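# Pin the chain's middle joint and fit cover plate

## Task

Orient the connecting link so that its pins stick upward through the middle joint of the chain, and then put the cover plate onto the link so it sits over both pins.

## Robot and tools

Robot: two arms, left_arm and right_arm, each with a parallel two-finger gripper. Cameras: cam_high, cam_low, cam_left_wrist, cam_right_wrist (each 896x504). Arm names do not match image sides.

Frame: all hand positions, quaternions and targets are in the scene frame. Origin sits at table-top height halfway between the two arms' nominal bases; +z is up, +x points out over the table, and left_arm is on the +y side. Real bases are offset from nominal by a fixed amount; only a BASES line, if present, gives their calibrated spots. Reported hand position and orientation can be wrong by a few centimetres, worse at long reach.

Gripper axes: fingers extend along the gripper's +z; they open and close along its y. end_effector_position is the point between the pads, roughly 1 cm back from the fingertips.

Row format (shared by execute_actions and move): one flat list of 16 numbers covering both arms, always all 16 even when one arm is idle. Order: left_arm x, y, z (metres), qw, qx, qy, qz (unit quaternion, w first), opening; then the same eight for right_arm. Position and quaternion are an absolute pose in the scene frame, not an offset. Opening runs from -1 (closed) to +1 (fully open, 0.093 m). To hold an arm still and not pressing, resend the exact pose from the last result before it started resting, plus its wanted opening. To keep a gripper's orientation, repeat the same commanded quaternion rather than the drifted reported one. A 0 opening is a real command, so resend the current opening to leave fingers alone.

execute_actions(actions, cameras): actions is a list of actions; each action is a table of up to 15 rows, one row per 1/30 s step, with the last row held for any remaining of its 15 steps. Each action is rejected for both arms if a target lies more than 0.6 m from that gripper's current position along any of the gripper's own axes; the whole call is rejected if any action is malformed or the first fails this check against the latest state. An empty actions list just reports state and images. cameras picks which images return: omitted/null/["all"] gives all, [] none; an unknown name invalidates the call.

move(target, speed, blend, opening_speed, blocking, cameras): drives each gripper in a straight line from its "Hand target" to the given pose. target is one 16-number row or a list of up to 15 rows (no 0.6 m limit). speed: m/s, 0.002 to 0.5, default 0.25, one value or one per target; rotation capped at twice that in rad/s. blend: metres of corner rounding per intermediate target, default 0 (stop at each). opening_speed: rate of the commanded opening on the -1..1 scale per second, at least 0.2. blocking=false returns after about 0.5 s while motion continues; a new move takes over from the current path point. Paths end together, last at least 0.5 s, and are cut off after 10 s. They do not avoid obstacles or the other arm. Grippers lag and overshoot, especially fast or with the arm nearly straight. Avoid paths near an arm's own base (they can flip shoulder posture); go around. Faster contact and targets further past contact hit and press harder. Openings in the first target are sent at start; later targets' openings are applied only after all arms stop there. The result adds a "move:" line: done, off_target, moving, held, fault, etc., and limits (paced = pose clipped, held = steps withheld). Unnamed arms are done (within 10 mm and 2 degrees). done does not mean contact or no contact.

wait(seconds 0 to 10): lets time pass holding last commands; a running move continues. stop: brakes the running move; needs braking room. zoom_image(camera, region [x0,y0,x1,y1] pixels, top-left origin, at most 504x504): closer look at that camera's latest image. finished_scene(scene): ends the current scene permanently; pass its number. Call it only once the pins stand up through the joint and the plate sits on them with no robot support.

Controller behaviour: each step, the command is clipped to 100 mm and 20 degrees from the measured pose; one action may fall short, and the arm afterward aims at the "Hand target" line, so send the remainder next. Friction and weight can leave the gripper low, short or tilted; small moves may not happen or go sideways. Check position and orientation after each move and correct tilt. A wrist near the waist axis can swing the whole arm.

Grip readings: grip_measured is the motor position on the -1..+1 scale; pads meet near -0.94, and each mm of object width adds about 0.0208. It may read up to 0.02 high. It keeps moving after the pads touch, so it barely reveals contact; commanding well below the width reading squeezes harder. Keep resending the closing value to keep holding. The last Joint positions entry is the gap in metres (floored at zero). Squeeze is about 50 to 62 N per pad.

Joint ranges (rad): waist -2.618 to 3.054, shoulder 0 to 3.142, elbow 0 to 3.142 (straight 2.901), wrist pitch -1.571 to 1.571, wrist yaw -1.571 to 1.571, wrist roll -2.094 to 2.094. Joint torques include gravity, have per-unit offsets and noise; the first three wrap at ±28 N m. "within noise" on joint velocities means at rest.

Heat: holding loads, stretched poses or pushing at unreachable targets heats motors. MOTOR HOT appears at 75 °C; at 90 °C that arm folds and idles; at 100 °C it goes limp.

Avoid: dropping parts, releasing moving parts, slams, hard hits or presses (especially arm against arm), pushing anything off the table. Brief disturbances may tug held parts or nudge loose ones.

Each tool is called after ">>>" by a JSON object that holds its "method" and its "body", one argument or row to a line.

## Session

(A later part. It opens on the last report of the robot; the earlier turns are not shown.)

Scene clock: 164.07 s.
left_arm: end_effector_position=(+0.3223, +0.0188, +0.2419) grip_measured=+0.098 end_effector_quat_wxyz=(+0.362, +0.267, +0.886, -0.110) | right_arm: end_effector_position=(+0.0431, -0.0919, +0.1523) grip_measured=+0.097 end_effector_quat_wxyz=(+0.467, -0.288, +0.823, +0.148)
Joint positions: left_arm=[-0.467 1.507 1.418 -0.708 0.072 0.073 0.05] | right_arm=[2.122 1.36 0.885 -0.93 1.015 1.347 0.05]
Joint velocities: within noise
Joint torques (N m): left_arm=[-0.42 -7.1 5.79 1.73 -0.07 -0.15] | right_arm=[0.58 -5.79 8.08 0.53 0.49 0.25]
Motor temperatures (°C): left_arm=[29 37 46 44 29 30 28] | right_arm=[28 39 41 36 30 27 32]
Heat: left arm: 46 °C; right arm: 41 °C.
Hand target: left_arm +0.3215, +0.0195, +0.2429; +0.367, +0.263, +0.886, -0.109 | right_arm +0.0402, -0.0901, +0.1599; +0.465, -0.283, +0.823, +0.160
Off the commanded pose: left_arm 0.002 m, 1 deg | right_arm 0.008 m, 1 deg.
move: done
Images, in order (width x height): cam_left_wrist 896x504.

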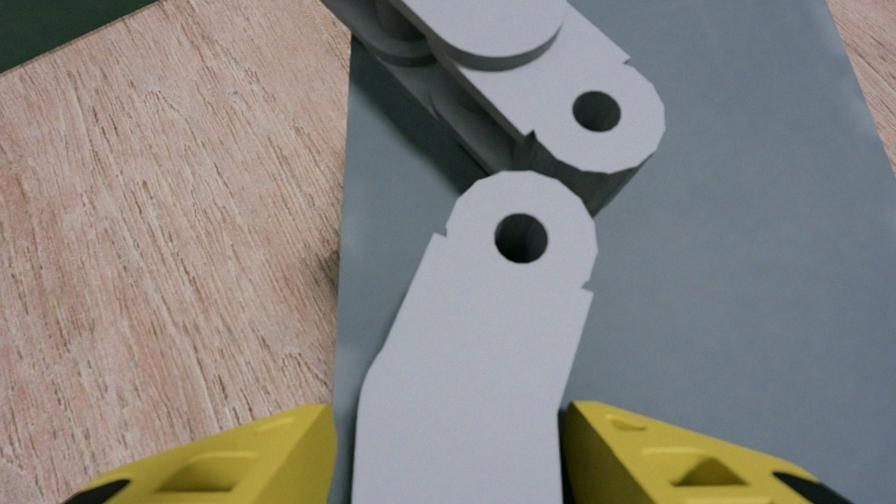

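>>> {"method": "move", "body": {
  "target": [
    [0.3215,0.0195,0.243,0.3669,0.2624,0.8858,-0.1087,-0.65,0.04,-0.09,0.16,0.465,-0.283,0.823,0.160,0.1]
  ],
  "speed": 0.06,
  "opening_speed": 0.6,
  "cameras": ["cam_left_wrist"]
}}

>>> {"method": "move", "body": {
  "target": [
    [0.315,0.024,0.33,0.3669,0.2624,0.8858,-0.1087,-0.65,0.04,-0.09,0.16,0.465,-0.283,0.823,0.160,0.1]
  ],
  "speed": 0.08,
  "cameras": ["cam_high","cam_left_wrist"]
}}

Scene clock: 166.00 s.
left_arm: end_effector_position=(+0.3224, +0.0187, +0.2421) grip_measured=-0.477 end_effector_quat_wxyz=(+0.363, +0.267, +0.886, -0.110) | right_arm: end_effector_position=(+0.0431, -0.0919, +0.1523) grip_measured=+0.097 end_effector_quat_wxyz=(+0.467, -0.288, +0.823, +0.148)
Joint positions: left_arm=[-0.467 1.507 1.418 -0.707 0.072 0.073 0.022] | right_arm=[2.122 1.36 0.885 -0.93 1.015 1.347 0.05]
Joint velocities: within noise
Joint torques (N m): left_arm=[-0.4 -7.12 5.82 1.76 -0.07 -0.16] | right_arm=[0.55 -5.78 8.06 0.53 0.49 0.25]
Motor temperatures (°C): left_arm=[29 37 46 44 29 30 29] | right_arm=[28 39 41 36 30 27 32]
Heat: left arm: 46 °C; right arm: 41 °C.
Hand target: left_arm +0.3215, +0.0195, +0.2429; +0.367, +0.263, +0.886, -0.109 | right_arm +0.0402, -0.0901, +0.1599; +0.465, -0.283, +0.823, +0.160
Off the commanded pose: left_arm 0.002 m, 1 deg | right_arm 0.008 m, 1 deg.
move: done
Images, in order (width x height): cam_left_wrist 896x504.

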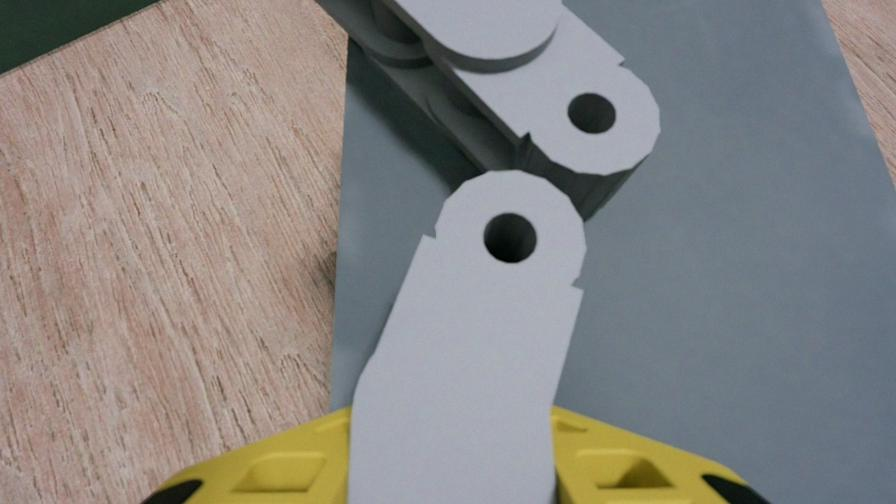

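Scene clock: 167.80 s.
left_arm: end_effector_position=(+0.3057, +0.0275, +0.3125) grip_measured=-0.477 end_effector_quat_wxyz=(+0.337, +0.269, +0.896, -0.105) | right_arm: end_effector_position=(+0.0431, -0.0919, +0.1523) grip_measured=+0.097 end_effector_quat_wxyz=(+0.467, -0.288, +0.823, +0.148)
Joint positions: left_arm=[-0.467 1.573 1.816 -1.096 0.072 0.073 0.022] | right_arm=[2.122 1.36 0.885 -0.93 1.015 1.347 0.05]
Joint velocities: within noise
Joint torques (N m): left_arm=[-0.14 -5.82 8.96 1.95 -0.04 -0.13] | right_arm=[0.58 -5.79 8.06 0.53 0.49 0.25]
Motor temperatures (°C): left_arm=[29 37 46 44 29 30 29] | right_arm=[28 39 41 36 30 27 32]
Heat: left arm: 46 °C; right arm: 41 °C.
Hand target: left_arm +0.3141, +0.0244, +0.3302; +0.367, +0.263, +0.886, -0.109 | right_arm +0.0402, -0.0901, +0.1599; +0.465, -0.283, +0.823, +0.160
Off the commanded pose: left_arm 0.020 m, 4 deg | right_arm 0.008 m, 1 deg.
move: off_target (left_arm)
Images, in order (width x height): cam_high 896x504, cam_left_wrist 896x504.

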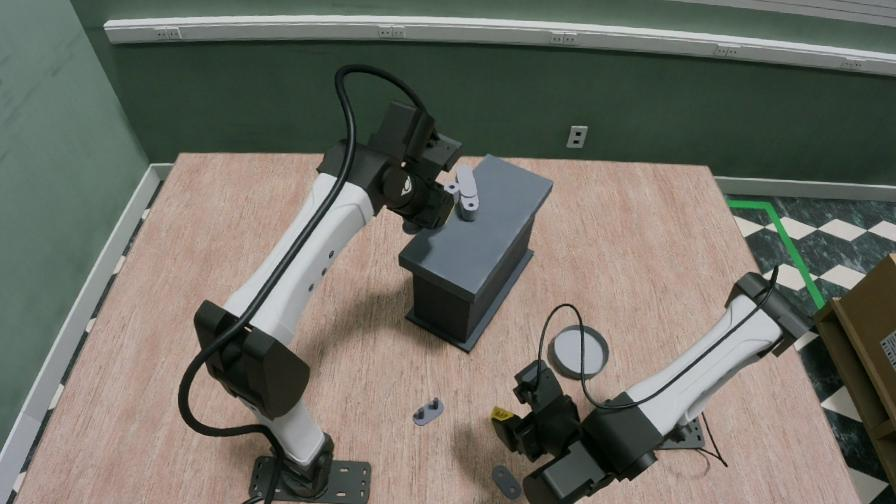

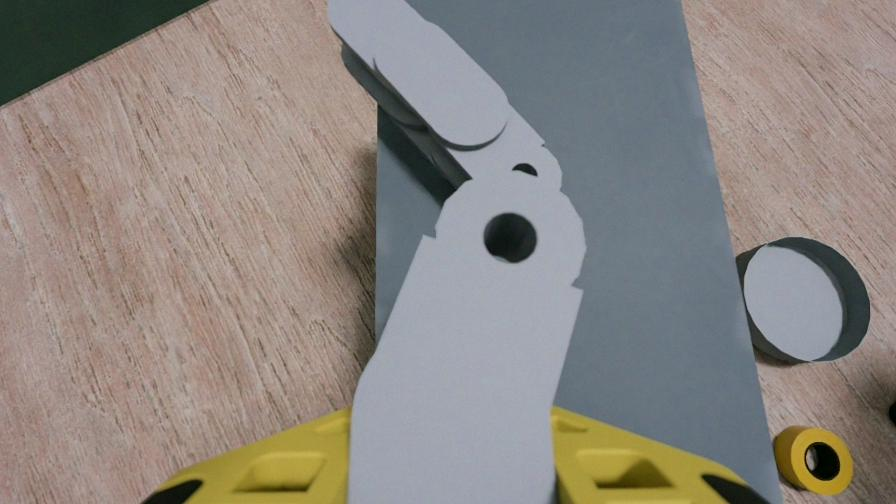

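>>> {"method": "move", "body": {
  "target": [
    [0.25,0.08,0.38,0.3669,0.2624,0.8858,-0.1087,-0.65,0.04,-0.09,0.16,0.465,-0.283,0.823,0.160,0.1],
    [0.17,0.13,0.30,0.3656,0.4005,0.8211,-0.1783,-0.65,0.04,-0.09,0.16,0.465,-0.283,0.823,0.160,0.1],
    [0.14,0.13,0.10,0.3656,0.4005,0.8211,-0.1783,-0.65,0.04,-0.09,0.16,0.465,-0.283,0.823,0.160,0.1]
  ],
  "speed": 0.15,
  "cameras": ["cam_high","cam_left_wrist","cam_right_wrist"]
}}

Scene clock: 172.57 s.
left_arm: end_effector_position=(+0.1316, +0.1358, +0.0911) grip_measured=-0.477 end_effector_quat_wxyz=(+0.338, +0.391, +0.838, -0.174) | right_arm: end_effector_position=(+0.0431, -0.0919, +0.1523) grip_measured=+0.097 end_effector_quat_wxyz=(+0.467, -0.288, +0.823, +0.148)
Joint positions: left_arm=[0.052 0.684 0.423 -0.786 0.607 0.74 0.022] | right_arm=[2.122 1.36 0.885 -0.93 1.015 1.347 0.05]
Joint velocities: within noise
Joint torques (N m): left_arm=[-0.29 0.25 6.52 1.66 0.68 0.01] | right_arm=[0.55 -5.79 8.06 0.53 0.49 0.25]
Motor temperatures (°C): left_arm=[29 37 47 45 29 30 29] | right_arm=[28 39 41 36 30 27 32]
Heat: left arm: 47 °C; right arm: 41 °C.
Hand target: left_arm +0.1387, +0.1307, +0.1006; +0.365, +0.401, +0.821, -0.178 | right_arm +0.0402, -0.0901, +0.1599; +0.465, -0.283, +0.823, +0.160
Off the commanded pose: left_arm 0.014 m, 4 deg | right_arm 0.008 m, 1 deg.
move: off_target (left_arm)
Images, in order (width x height): cam_high 896x504, cam_left_wrist 896x504, cam_right_wrist 896x504.

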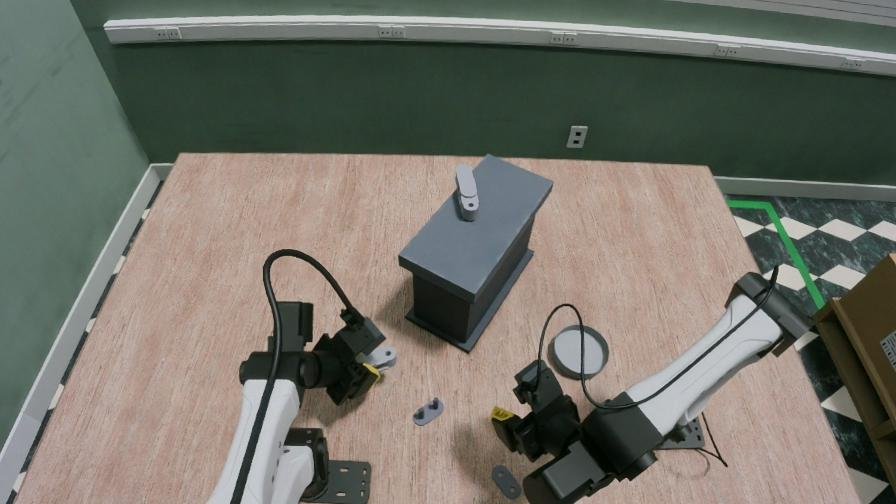

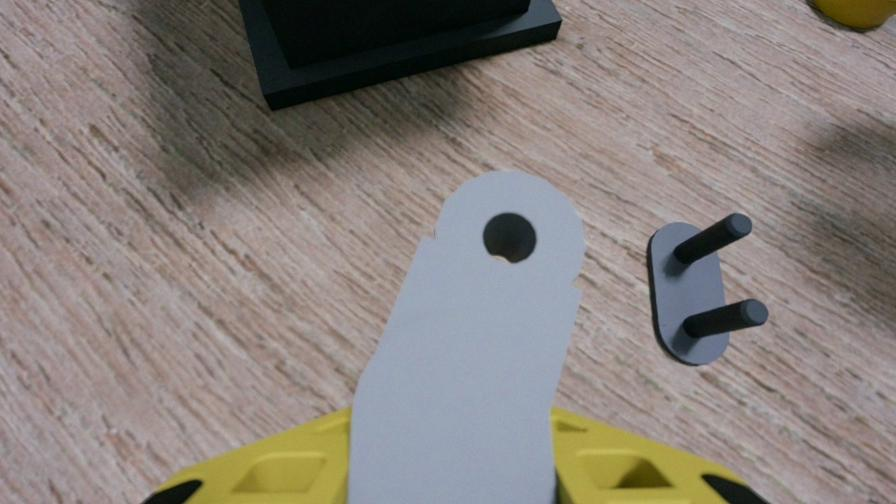

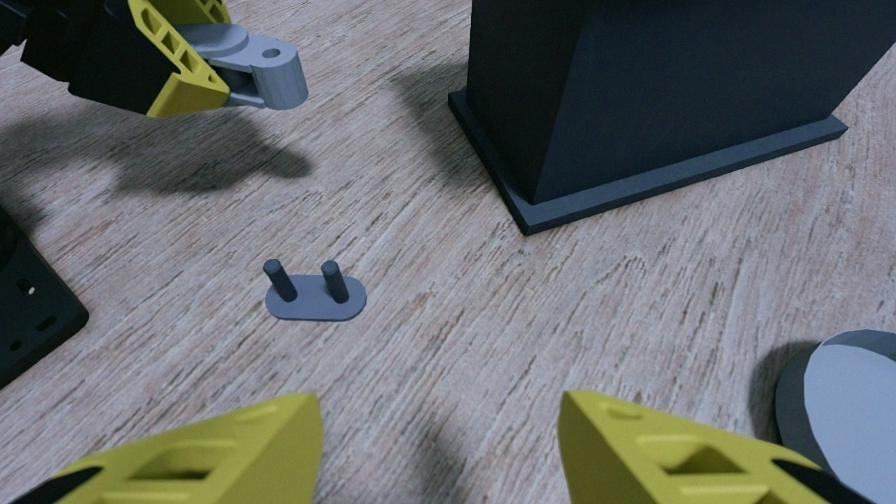

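>>> {"method": "move", "body": {
  "target": [
    [0.145,0.126,0.045,0.3656,0.4005,0.8211,-0.1783,-0.65,0.04,-0.09,0.16,0.465,-0.283,0.823,0.160,0.1]
  ],
  "speed": 0.06,
  "cameras": ["cam_left_wrist","cam_right_wrist"]
}}

Scene clock: 174.70 s.
left_arm: end_effector_position=(+0.1365, +0.1302, +0.0391) grip_measured=-0.477 end_effector_quat_wxyz=(+0.345, +0.398, +0.831, -0.177) | right_arm: end_effector_position=(+0.0431, -0.0919, +0.1523) grip_measured=+0.097 end_effector_quat_wxyz=(+0.467, -0.288, +0.823, +0.148)
Joint positions: left_arm=[0.021 0.768 0.218 -0.469 0.608 0.721 0.022] | right_arm=[2.122 1.36 0.885 -0.93 1.015 1.347 0.05]
Joint velocities: within noise
Joint torques (N m): left_arm=[-0.7 0.46 6.19 1.68 0.49 -0.21] | right_arm=[0.55 -5.78 8.06 0.53 0.5 0.25]
Motor temperatures (°C): left_arm=[29 37 47 45 29 30 29] | right_arm=[28 39 40 36 30 27 32]
Heat: left arm: 47 °C; right arm: 40 °C.
Hand target: left_arm +0.1437, +0.1267, +0.0459; +0.365, +0.401, +0.821, -0.179 | right_arm +0.0402, -0.0901, +0.1599; +0.465, -0.283, +0.823, +0.160
Off the commanded pose: left_arm 0.011 m, 3 deg | right_arm 0.008 m, 1 deg.
move: off_target (left_arm)
Images, in order (width x height): cam_left_wrist 896x504, cam_right_wrist 896x504.

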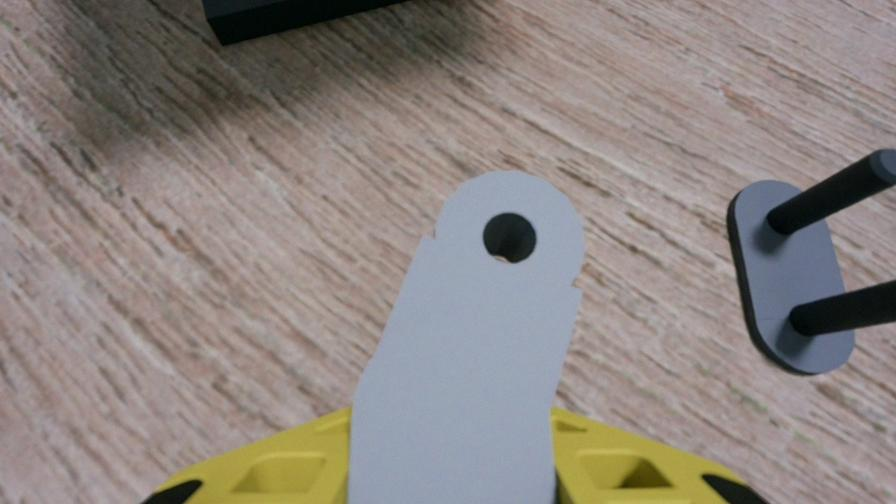

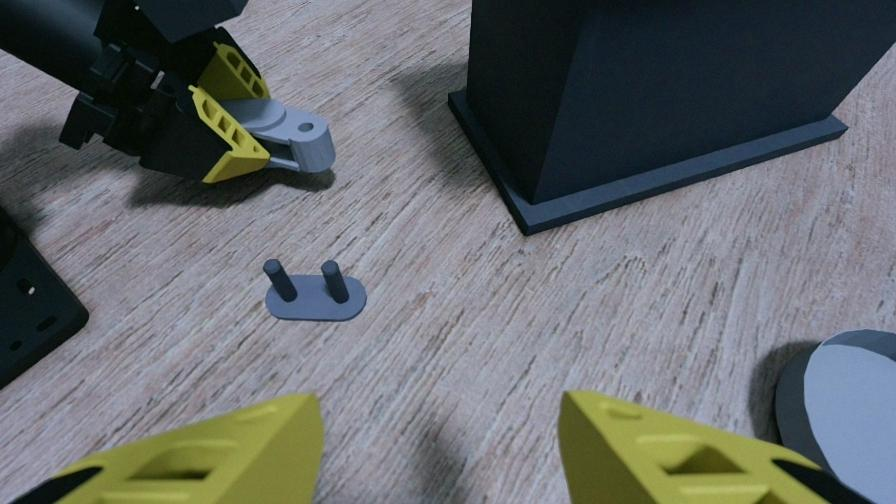

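>>> {"method": "move", "body": {
  "target": [
    [0.145,0.126,0.026,0.3656,0.4005,0.8211,-0.1783,-0.65,0.04,-0.09,0.16,0.465,-0.283,0.823,0.160,0.1]
  ],
  "speed": 0.03,
  "cameras": ["cam_left_wrist","cam_right_wrist"]
}}

Scene clock: 177.37 s.
left_arm: end_effector_position=(+0.1364, +0.1302, +0.0202) grip_measured=-0.477 end_effector_quat_wxyz=(+0.345, +0.398, +0.831, -0.177) | right_arm: end_effector_position=(+0.0431, -0.0919, +0.1523) grip_measured=+0.097 end_effector_quat_wxyz=(+0.467, -0.288, +0.823, +0.148)
Joint positions: left_arm=[0.021 0.832 0.151 -0.339 0.608 0.72 0.022] | right_arm=[2.122 1.36 0.885 -0.93 1.015 1.347 0.05]
Joint velocities: within noise
Joint torques (N m): left_arm=[-0.68 0.34 5.94 1.66 0.48 -0.2] | right_arm=[0.57 -5.78 8.08 0.53 0.49 0.25]
Motor temperatures (°C): left_arm=[29 37 47 45 29 30 29] | right_arm=[28 39 40 35 30 27 32]
Heat: left arm: 47 °C; right arm: 40 °C.
Hand target: left_arm +0.1436, +0.1268, +0.0270; +0.365, +0.401, +0.821, -0.179 | right_arm +0.0402, -0.0901, +0.1599; +0.465, -0.283, +0.823, +0.160
Off the commanded pose: left_arm 0.011 m, 3 deg | right_arm 0.008 m, 1 deg.
move: off_target (left_arm)
Images, in order (width x height): cam_left_wrist 896x504, cam_right_wrist 896x504.

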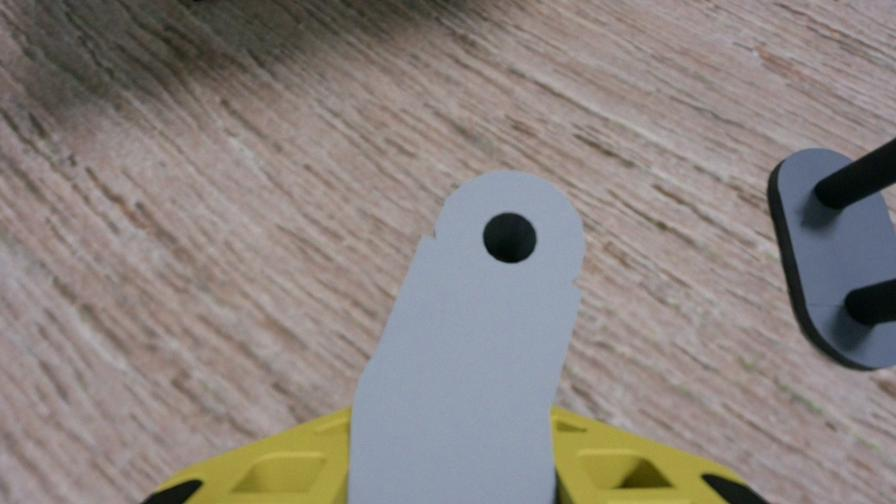

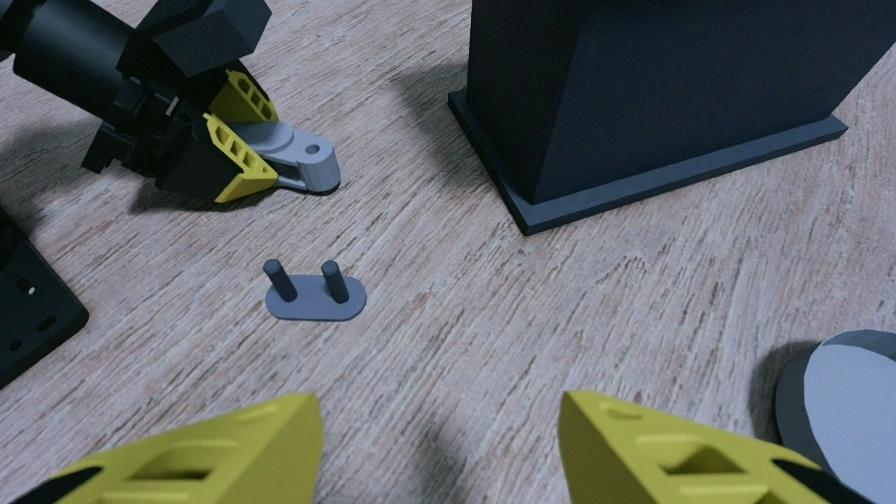

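>>> {"method": "move", "body": {
  "target": [
    [0.145,0.126,0.020,0.3656,0.4005,0.8211,-0.1783,-0.65,0.04,-0.09,0.16,0.465,-0.283,0.823,0.160,0.1]
  ],
  "speed": 0.03,
  "cameras": ["cam_right_wrist"]
}}

>>> {"method": "zoom_image", "body": {
  "camera": "cam_right_wrist",
  "region": [150, 50, 400, 250]
}}

Scene clock: 178.80 s.
left_arm: end_effector_position=(+0.1423, +0.1288, +0.0190) grip_measured=-0.477 end_effector_quat_wxyz=(+0.356, +0.400, +0.826, -0.175) | right_arm: end_effector_position=(+0.0431, -0.0919, +0.1523) grip_measured=+0.097 end_effector_quat_wxyz=(+0.467, -0.288, +0.823, +0.148)
Joint positions: left_arm=[0.015 0.864 0.137 -0.262 0.61 0.713 0.022] | right_arm=[2.122 1.36 0.885 -0.93 1.015 1.347 0.05]
Joint velocities: within noise
Joint torques (N m): left_arm=[-0.62 0.61 5.24 1.64 0.42 -0.22] | right_arm=[0.54 -5.78 8.08 0.53 0.49 0.25]
Motor temperatures (°C): left_arm=[29 37 47 45 29 30 29] | right_arm=[28 39 40 35 30 27 32]
Heat: left arm: 47 °C; right arm: 40 °C.
Hand target: left_arm +0.1445, +0.1262, +0.0203; +0.365, +0.401, +0.821, -0.178 | right_arm +0.0402, -0.0901, +0.1599; +0.465, -0.283, +0.823, +0.160
Off the commanded pose: left_arm 0.004 m, 1 deg | right_arm 0.008 m, 1 deg.
move: done
Images, in order (width x height): cam_right_wrist 896x504.

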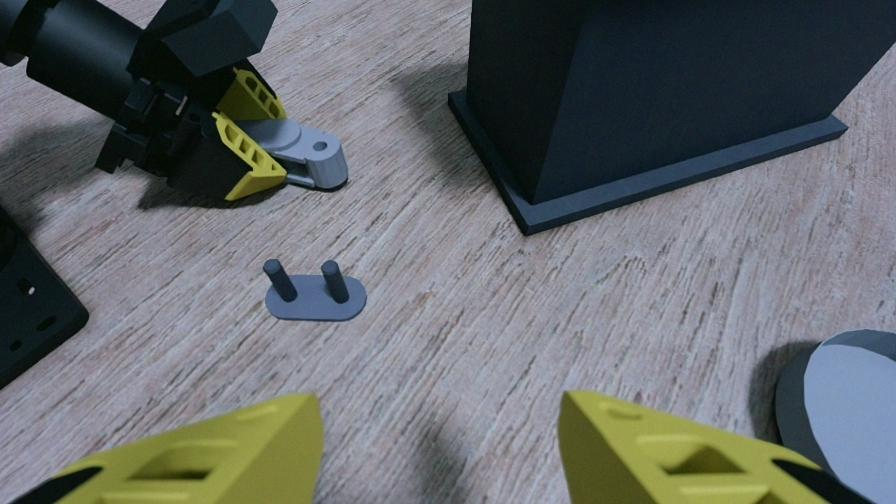

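Scaled by 2.016 from the camera's 896x504 image, which has a finer 1280x720 frame.

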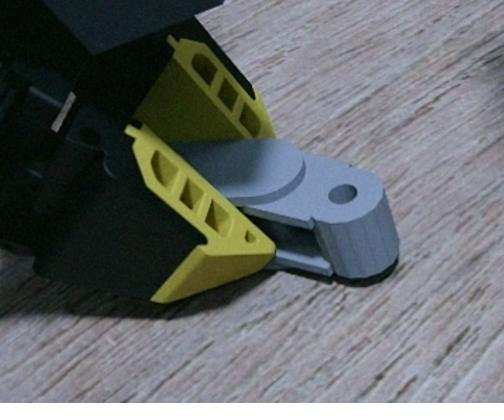

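>>> {"method": "move", "body": {
  "target": [
    [0.145,0.126,0.020,0.3656,0.4005,0.8211,-0.1783,-0.0,0.04,-0.09,0.16,0.465,-0.283,0.823,0.160,0.1],
    [0.135,0.140,0.09,0.3656,0.4005,0.8211,-0.1783,0.0,0.04,-0.09,0.16,0.465,-0.283,0.823,0.160,0.1],
    [0.135,0.14,0.20,0.3656,0.4005,0.8211,-0.1783,0.0,0.04,-0.09,0.16,0.465,-0.283,0.823,0.160,0.1]
  ],
  "speed": [0.05,0.06,0.15],
  "opening_speed": 0.6,
  "cameras": ["cam_high","cam_left_wrist","cam_right_wrist"]
}}

Scene clock: 183.33 s.
left_arm: end_effector_position=(+0.1365, +0.1405, +0.1965) grip_measured=-0.002 end_effector_quat_wxyz=(+0.366, +0.398, +0.823, -0.175) | right_arm: end_effector_position=(+0.0431, -0.0919, +0.1523) grip_measured=+0.097 end_effector_quat_wxyz=(+0.467, -0.288, +0.823, +0.148)
Joint positions: left_arm=[0.134 0.754 0.833 -1.12 0.68 0.826 0.045] | right_arm=[2.122 1.36 0.885 -0.93 1.015 1.347 0.05]
Joint velocities: within noise
Joint torques (N m): left_arm=[0.34 1.16 7.47 1.02 0.45 0.15] | right_arm=[0.55 -5.78 8.08 0.53 0.49 0.25]
Motor temperatures (°C): left_arm=[29 36 47 44 29 30 29] | right_arm=[28 38 41 35 30 27 32]
Heat: left arm: 47 °C; right arm: 41 °C.
Hand target: left_arm +0.1351, +0.1399, +0.2000; +0.366, +0.400, +0.821, -0.178 | right_arm +0.0402, -0.0901, +0.1599; +0.465, -0.283, +0.823, +0.160
Off the commanded pose: left_arm 0.004 m, 1 deg | right_arm 0.008 m, 1 deg.
move: done
Images, in order (width x height): cam_high 896x504, cam_left_wrist 896x504, cam_right_wrist 896x504.

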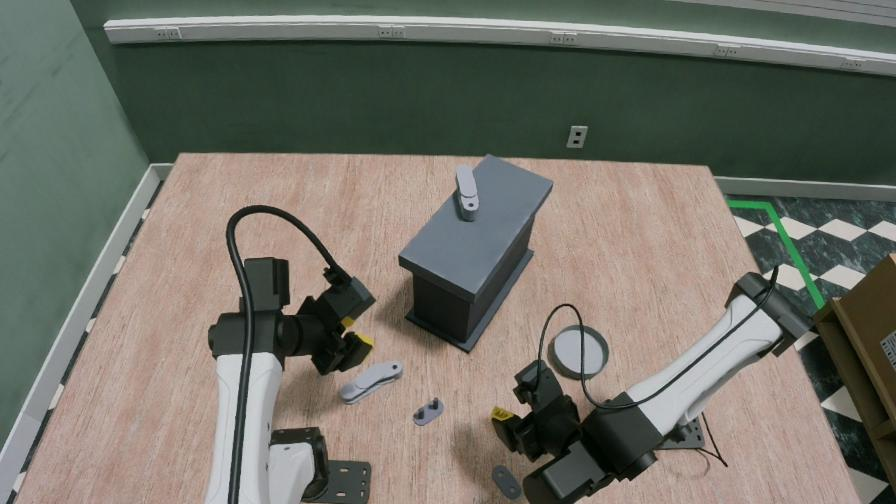

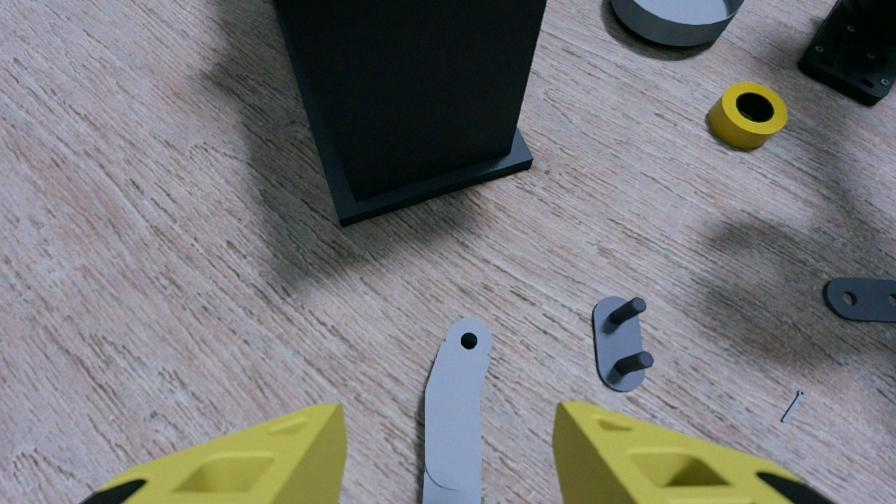

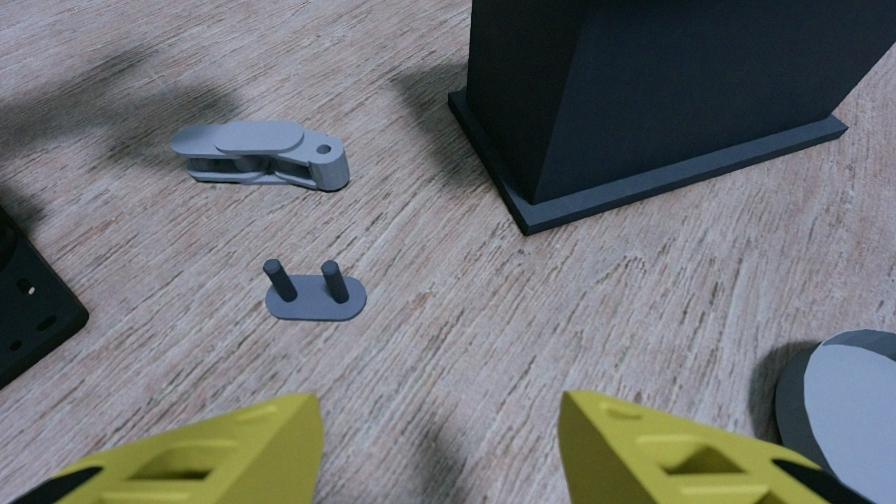

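>>> {"method": "move", "body": {
  "target": [
    [0.143,0.129,0.13,0.0,0.4384,0.8988,0.0,0.0,0.04,-0.09,0.16,0.465,-0.283,0.823,0.160,0.1]
  ],
  "speed": 0.25,
  "cameras": ["cam_left_wrist","cam_right_wrist"]
}}

Scene clock: 186.37 s.
left_arm: end_effector_position=(+0.1421, +0.1283, +0.1275) grip_measured=-0.002 end_effector_quat_wxyz=(+0.005, +0.442, +0.897, -0.007) | right_arm: end_effector_position=(+0.0431, -0.0919, +0.1523) grip_measured=+0.097 end_effector_quat_wxyz=(+0.467, -0.288, +0.823, +0.148)
Joint positions: left_arm=[-0.452 1.328 1.088 -1.321 0.013 0.447 0.045] | right_arm=[2.122 1.36 0.885 -0.93 1.015 1.347 0.05]
Joint velocities: within noise
Joint torques (N m): left_arm=[-0.64 -2.45 7.24 0.11 -0.12 -0.2] | right_arm=[0.57 -5.79 8.06 0.53 0.49 0.26]
Motor temperatures (°C): left_arm=[29 36 47 44 29 30 29] | right_arm=[28 38 41 35 30 27 32]
Heat: left arm: 47 °C; right arm: 41 °C.
Hand target: left_arm +0.1430, +0.1290, +0.1300; +0.000, +0.438, +0.899, +0.000 | right_arm +0.0402, -0.0901, +0.1599; +0.465, -0.283, +0.823, +0.160
Off the commanded pose: left_arm 0.003 m, 1 deg | right_arm 0.008 m, 1 deg.
move: done
Images, in order (width x height): cam_left_wrist 896x504, cam_right_wrist 896x504.

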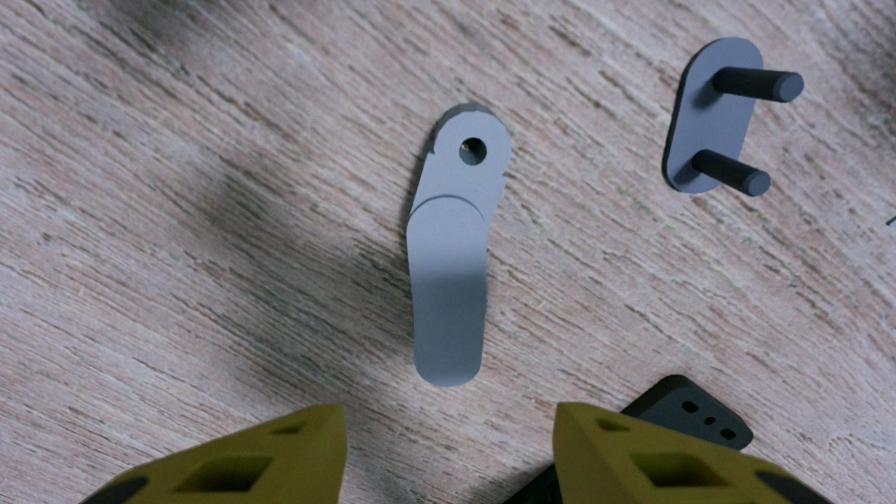

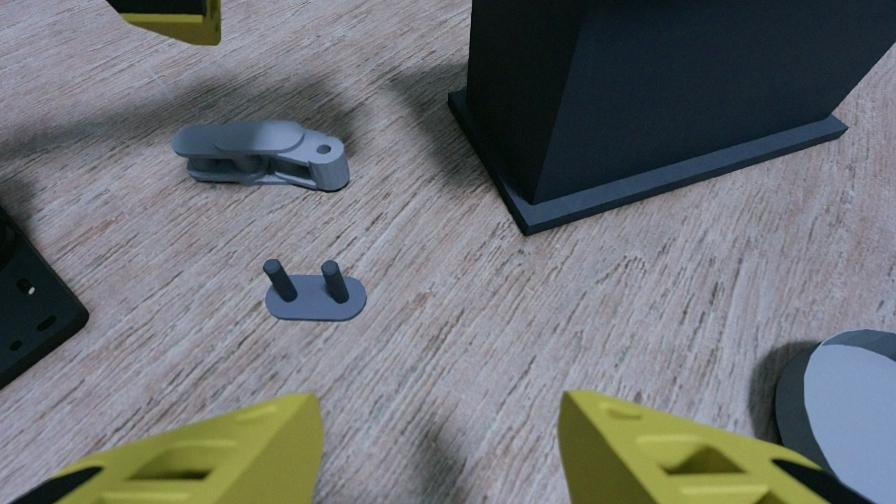

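>>> {"method": "zoom_image", "body": {
  "camera": "cam_left_wrist",
  "region": [340, 80, 560, 410]
}}

Scaled by 1.527 from the camera's 896x504 image, which has a finer 1280x720 frame.

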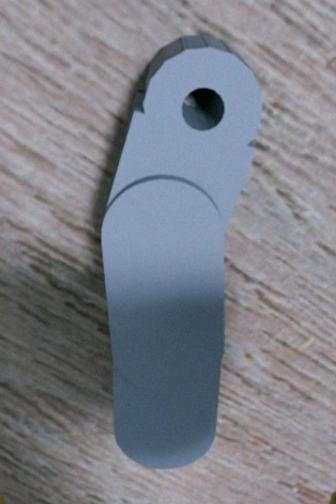

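>>> {"method": "move", "body": {
  "target": [
    [0.1357,0.1385,0.06,0.0,0.4384,0.8988,0.0,0.0,0.04,-0.09,0.16,0.465,-0.283,0.823,0.160,0.1]
  ],
  "speed": 0.12,
  "cameras": ["cam_left_wrist","cam_right_wrist"]
}}

Scene clock: 189.03 s.
left_arm: end_effector_position=(+0.1337, +0.1358, +0.0634) grip_measured=-0.002 end_effector_quat_wxyz=(+0.000, +0.436, +0.900, -0.006) | right_arm: end_effector_position=(+0.0431, -0.0919, +0.1523) grip_measured=+0.097 end_effector_quat_wxyz=(+0.467, -0.288, +0.823, +0.148)
Joint positions: left_arm=[-0.438 1.328 0.831 -1.075 0.012 0.448 0.045] | right_arm=[2.122 1.36 0.885 -0.93 1.015 1.347 0.05]
Joint velocities: within noise
Joint torques (N m): left_arm=[0.31 -2.77 4.72 0.4 -0.11 0.08] | right_arm=[0.57 -5.78 8.08 0.53 0.49 0.25]
Motor temperatures (°C): left_arm=[29 36 47 43 29 30 29] | right_arm=[28 38 41 35 30 27 32]
Heat: left arm: 47 °C; right arm: 41 °C.
Hand target: left_arm +0.1356, +0.1385, +0.0602; +0.000, +0.438, +0.899, +0.000 | right_arm +0.0402, -0.0901, +0.1599; +0.465, -0.283, +0.823, +0.160
Off the commanded pose: left_arm 0.005 m, 1 deg | right_arm 0.008 m, 1 deg.
move: done
Images, in order (width x height): cam_left_wrist 896x504, cam_right_wrist 896x504.

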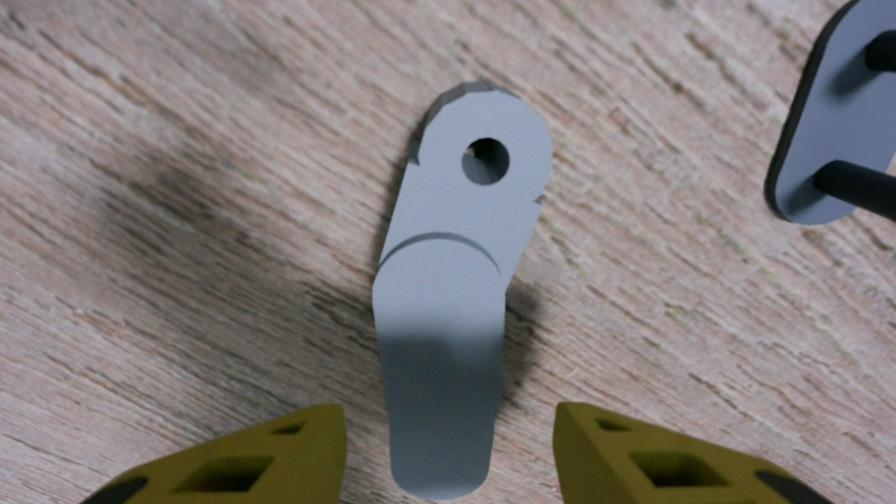

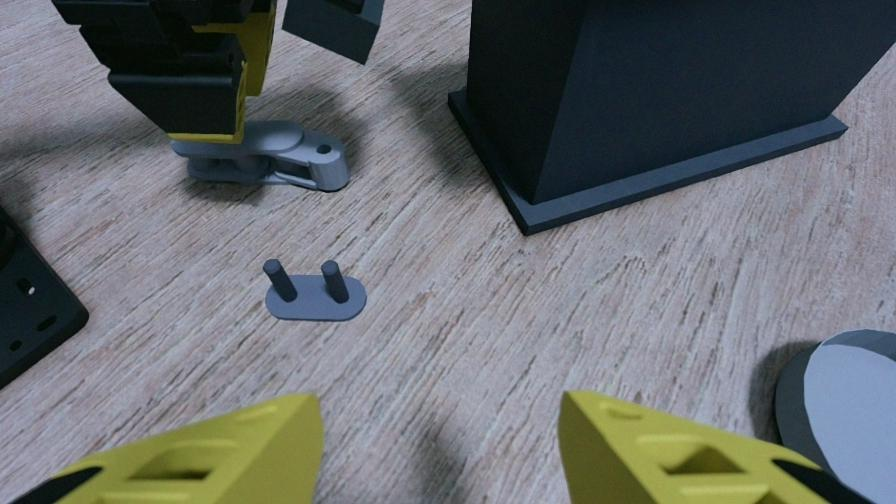

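>>> {"method": "execute_actions", "body": {
  "actions": []
}}

Scene clock: 191.83 s.
left_arm: end_effector_position=(+0.1340, +0.1357, +0.0634) grip_measured=-0.002 end_effector_quat_wxyz=(+0.000, +0.436, +0.900, -0.006) | right_arm: end_effector_position=(+0.0431, -0.0919, +0.1523) grip_measured=+0.097 end_effector_quat_wxyz=(+0.467, -0.288, +0.823, +0.148)
Joint positions: left_arm=[-0.438 1.328 0.831 -1.073 0.012 0.448 0.045] | right_arm=[2.122 1.36 0.885 -0.93 1.015 1.347 0.05]
Joint velocities: within noise
Joint torques (N m): left_arm=[0.32 -2.78 4.74 0.38 -0.11 0.08] | right_arm=[0.55 -5.79 8.06 0.53 0.49 0.25]
Motor temperatures (°C): left_arm=[29 36 47 43 29 30 29] | right_arm=[28 38 41 35 30 27 32]
Heat: left arm: 47 °C; right arm: 41 °C.
Hand target: left_arm +0.1357, +0.1385, +0.0602; +0.000, +0.438, +0.899, +0.000 | right_arm +0.0402, -0.0901, +0.1599; +0.465, -0.283, +0.823, +0.160
Tool commands: left_gripper/opening=+0.0 right_gripper/opening=+0.1
Off the commanded pose: left_arm 0.005 m, 1 deg | right_arm 0.008 m, 1 deg.

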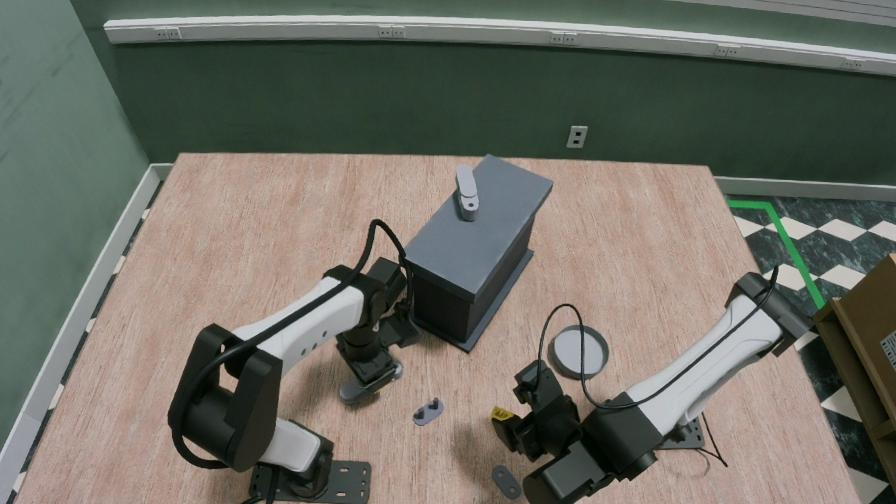

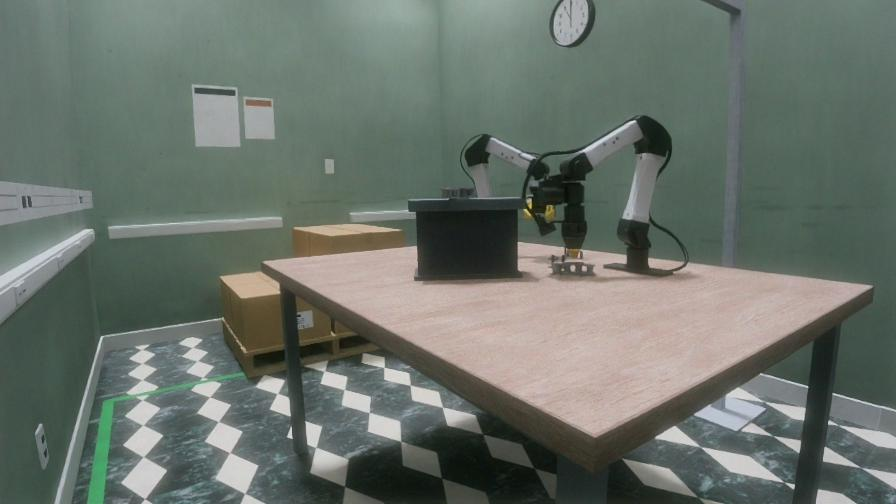

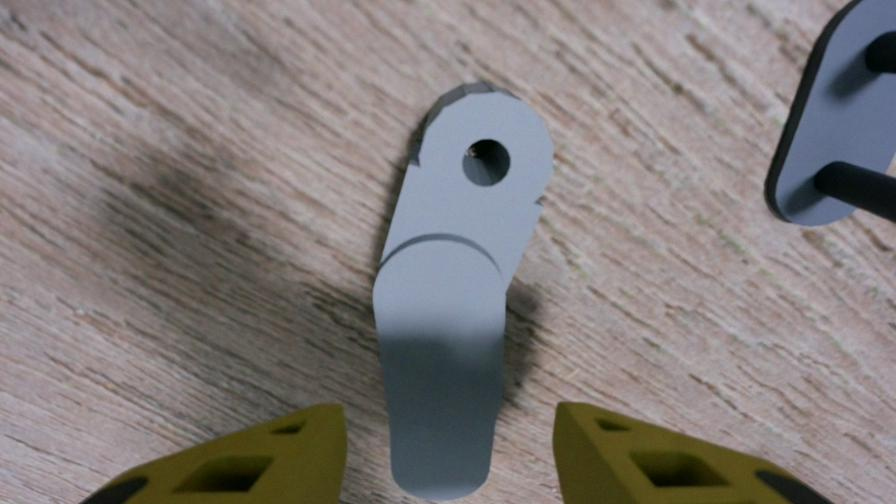

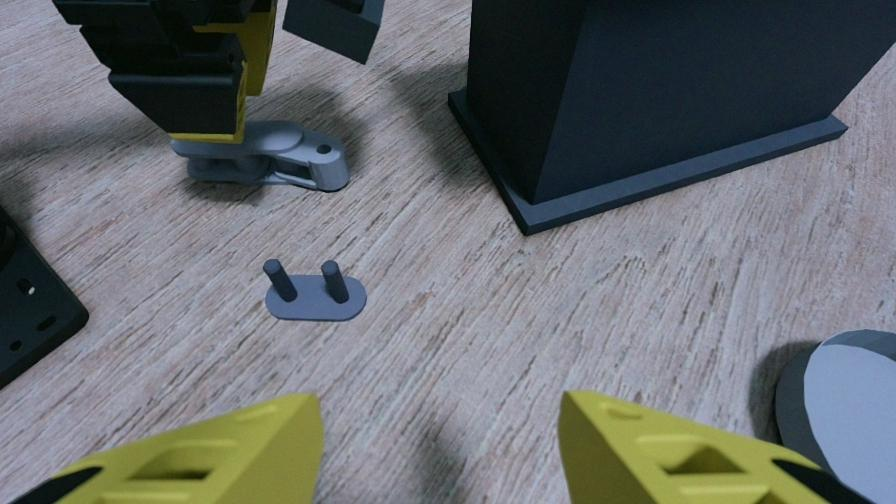

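>>> {"method": "move", "body": {
  "target": [0.1372,0.1397,0.017,0.0,0.4384,0.8988,0.0,0.0,0.0402,-0.0901,0.1599,0.465,-0.283,0.823,0.160,0.1],
  "speed": 0.06,
  "cameras": ["cam_left_wrist","cam_right_wrist"]
}}

Scene clock: 194.00 s.
left_arm: end_effector_position=(+0.1361, +0.1366, +0.0214) grip_measured=-0.002 end_effector_quat_wxyz=(+0.003, +0.435, +0.900, -0.006) | right_arm: end_effector_position=(+0.0431, -0.0919, +0.1523) grip_measured=+0.097 end_effector_quat_wxyz=(+0.467, -0.288, +0.823, +0.148)
Joint positions: left_arm=[-0.429 1.394 0.704 -0.875 0.012 0.454 0.045] | right_arm=[2.122 1.36 0.885 -0.93 1.015 1.347 0.05]
Joint velocities: within noise
Joint torques (N m): left_arm=[0.34 -2.36 4.45 0.37 -0.11 0.11] | right_arm=[0.53 -5.87 7.97 0.54 0.49 0.24]
Motor temperatures (°C): left_arm=[29 36 47 42 29 30 29] | right_arm=[28 38 41 35 30 27 32]
Heat: left arm: 47 °C; right arm: 41 °C.
Hand target: left_arm +0.1370, +0.1397, +0.0171; +0.000, +0.438, +0.899, +0.000 | right_arm +0.0404, -0.0902, +0.1598; +0.465, -0.283, +0.823, +0.160
Off the commanded pose: left_arm 0.005 m, 1 deg | right_arm 0.008 m, 1 deg.
move: done
Images, in order (width x height): cam_left_wrist 896x504, cam_right_wrist 896x504.

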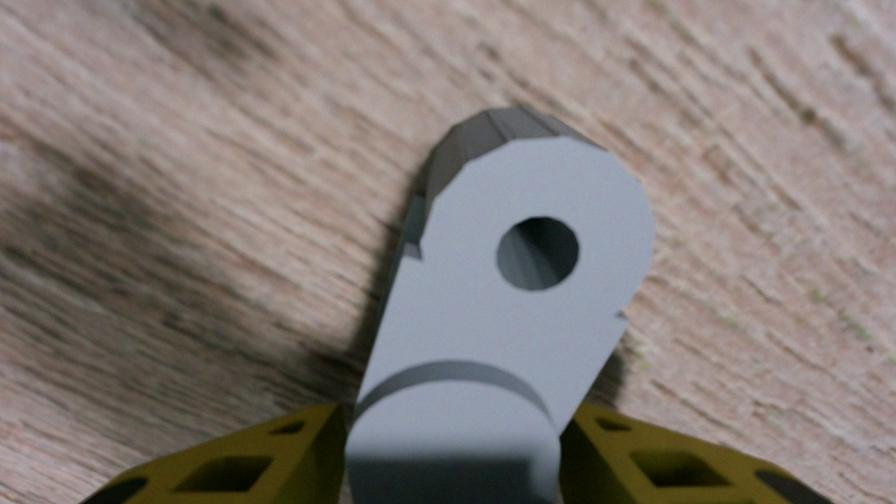

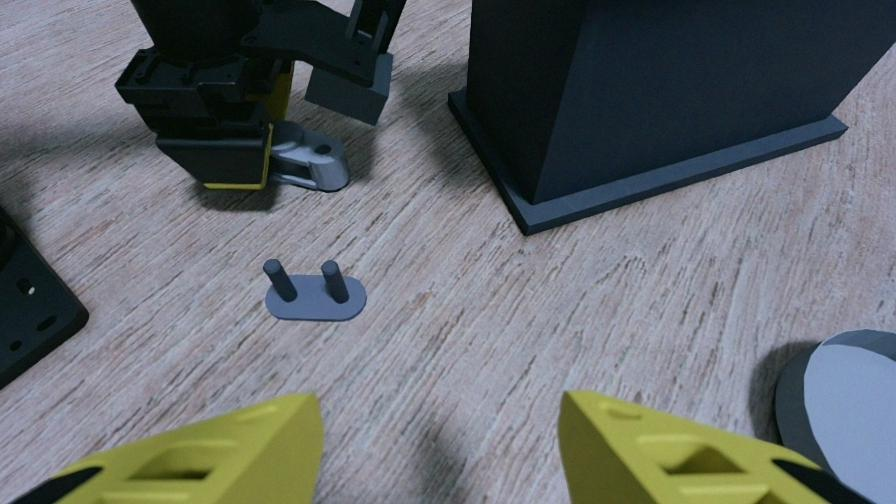

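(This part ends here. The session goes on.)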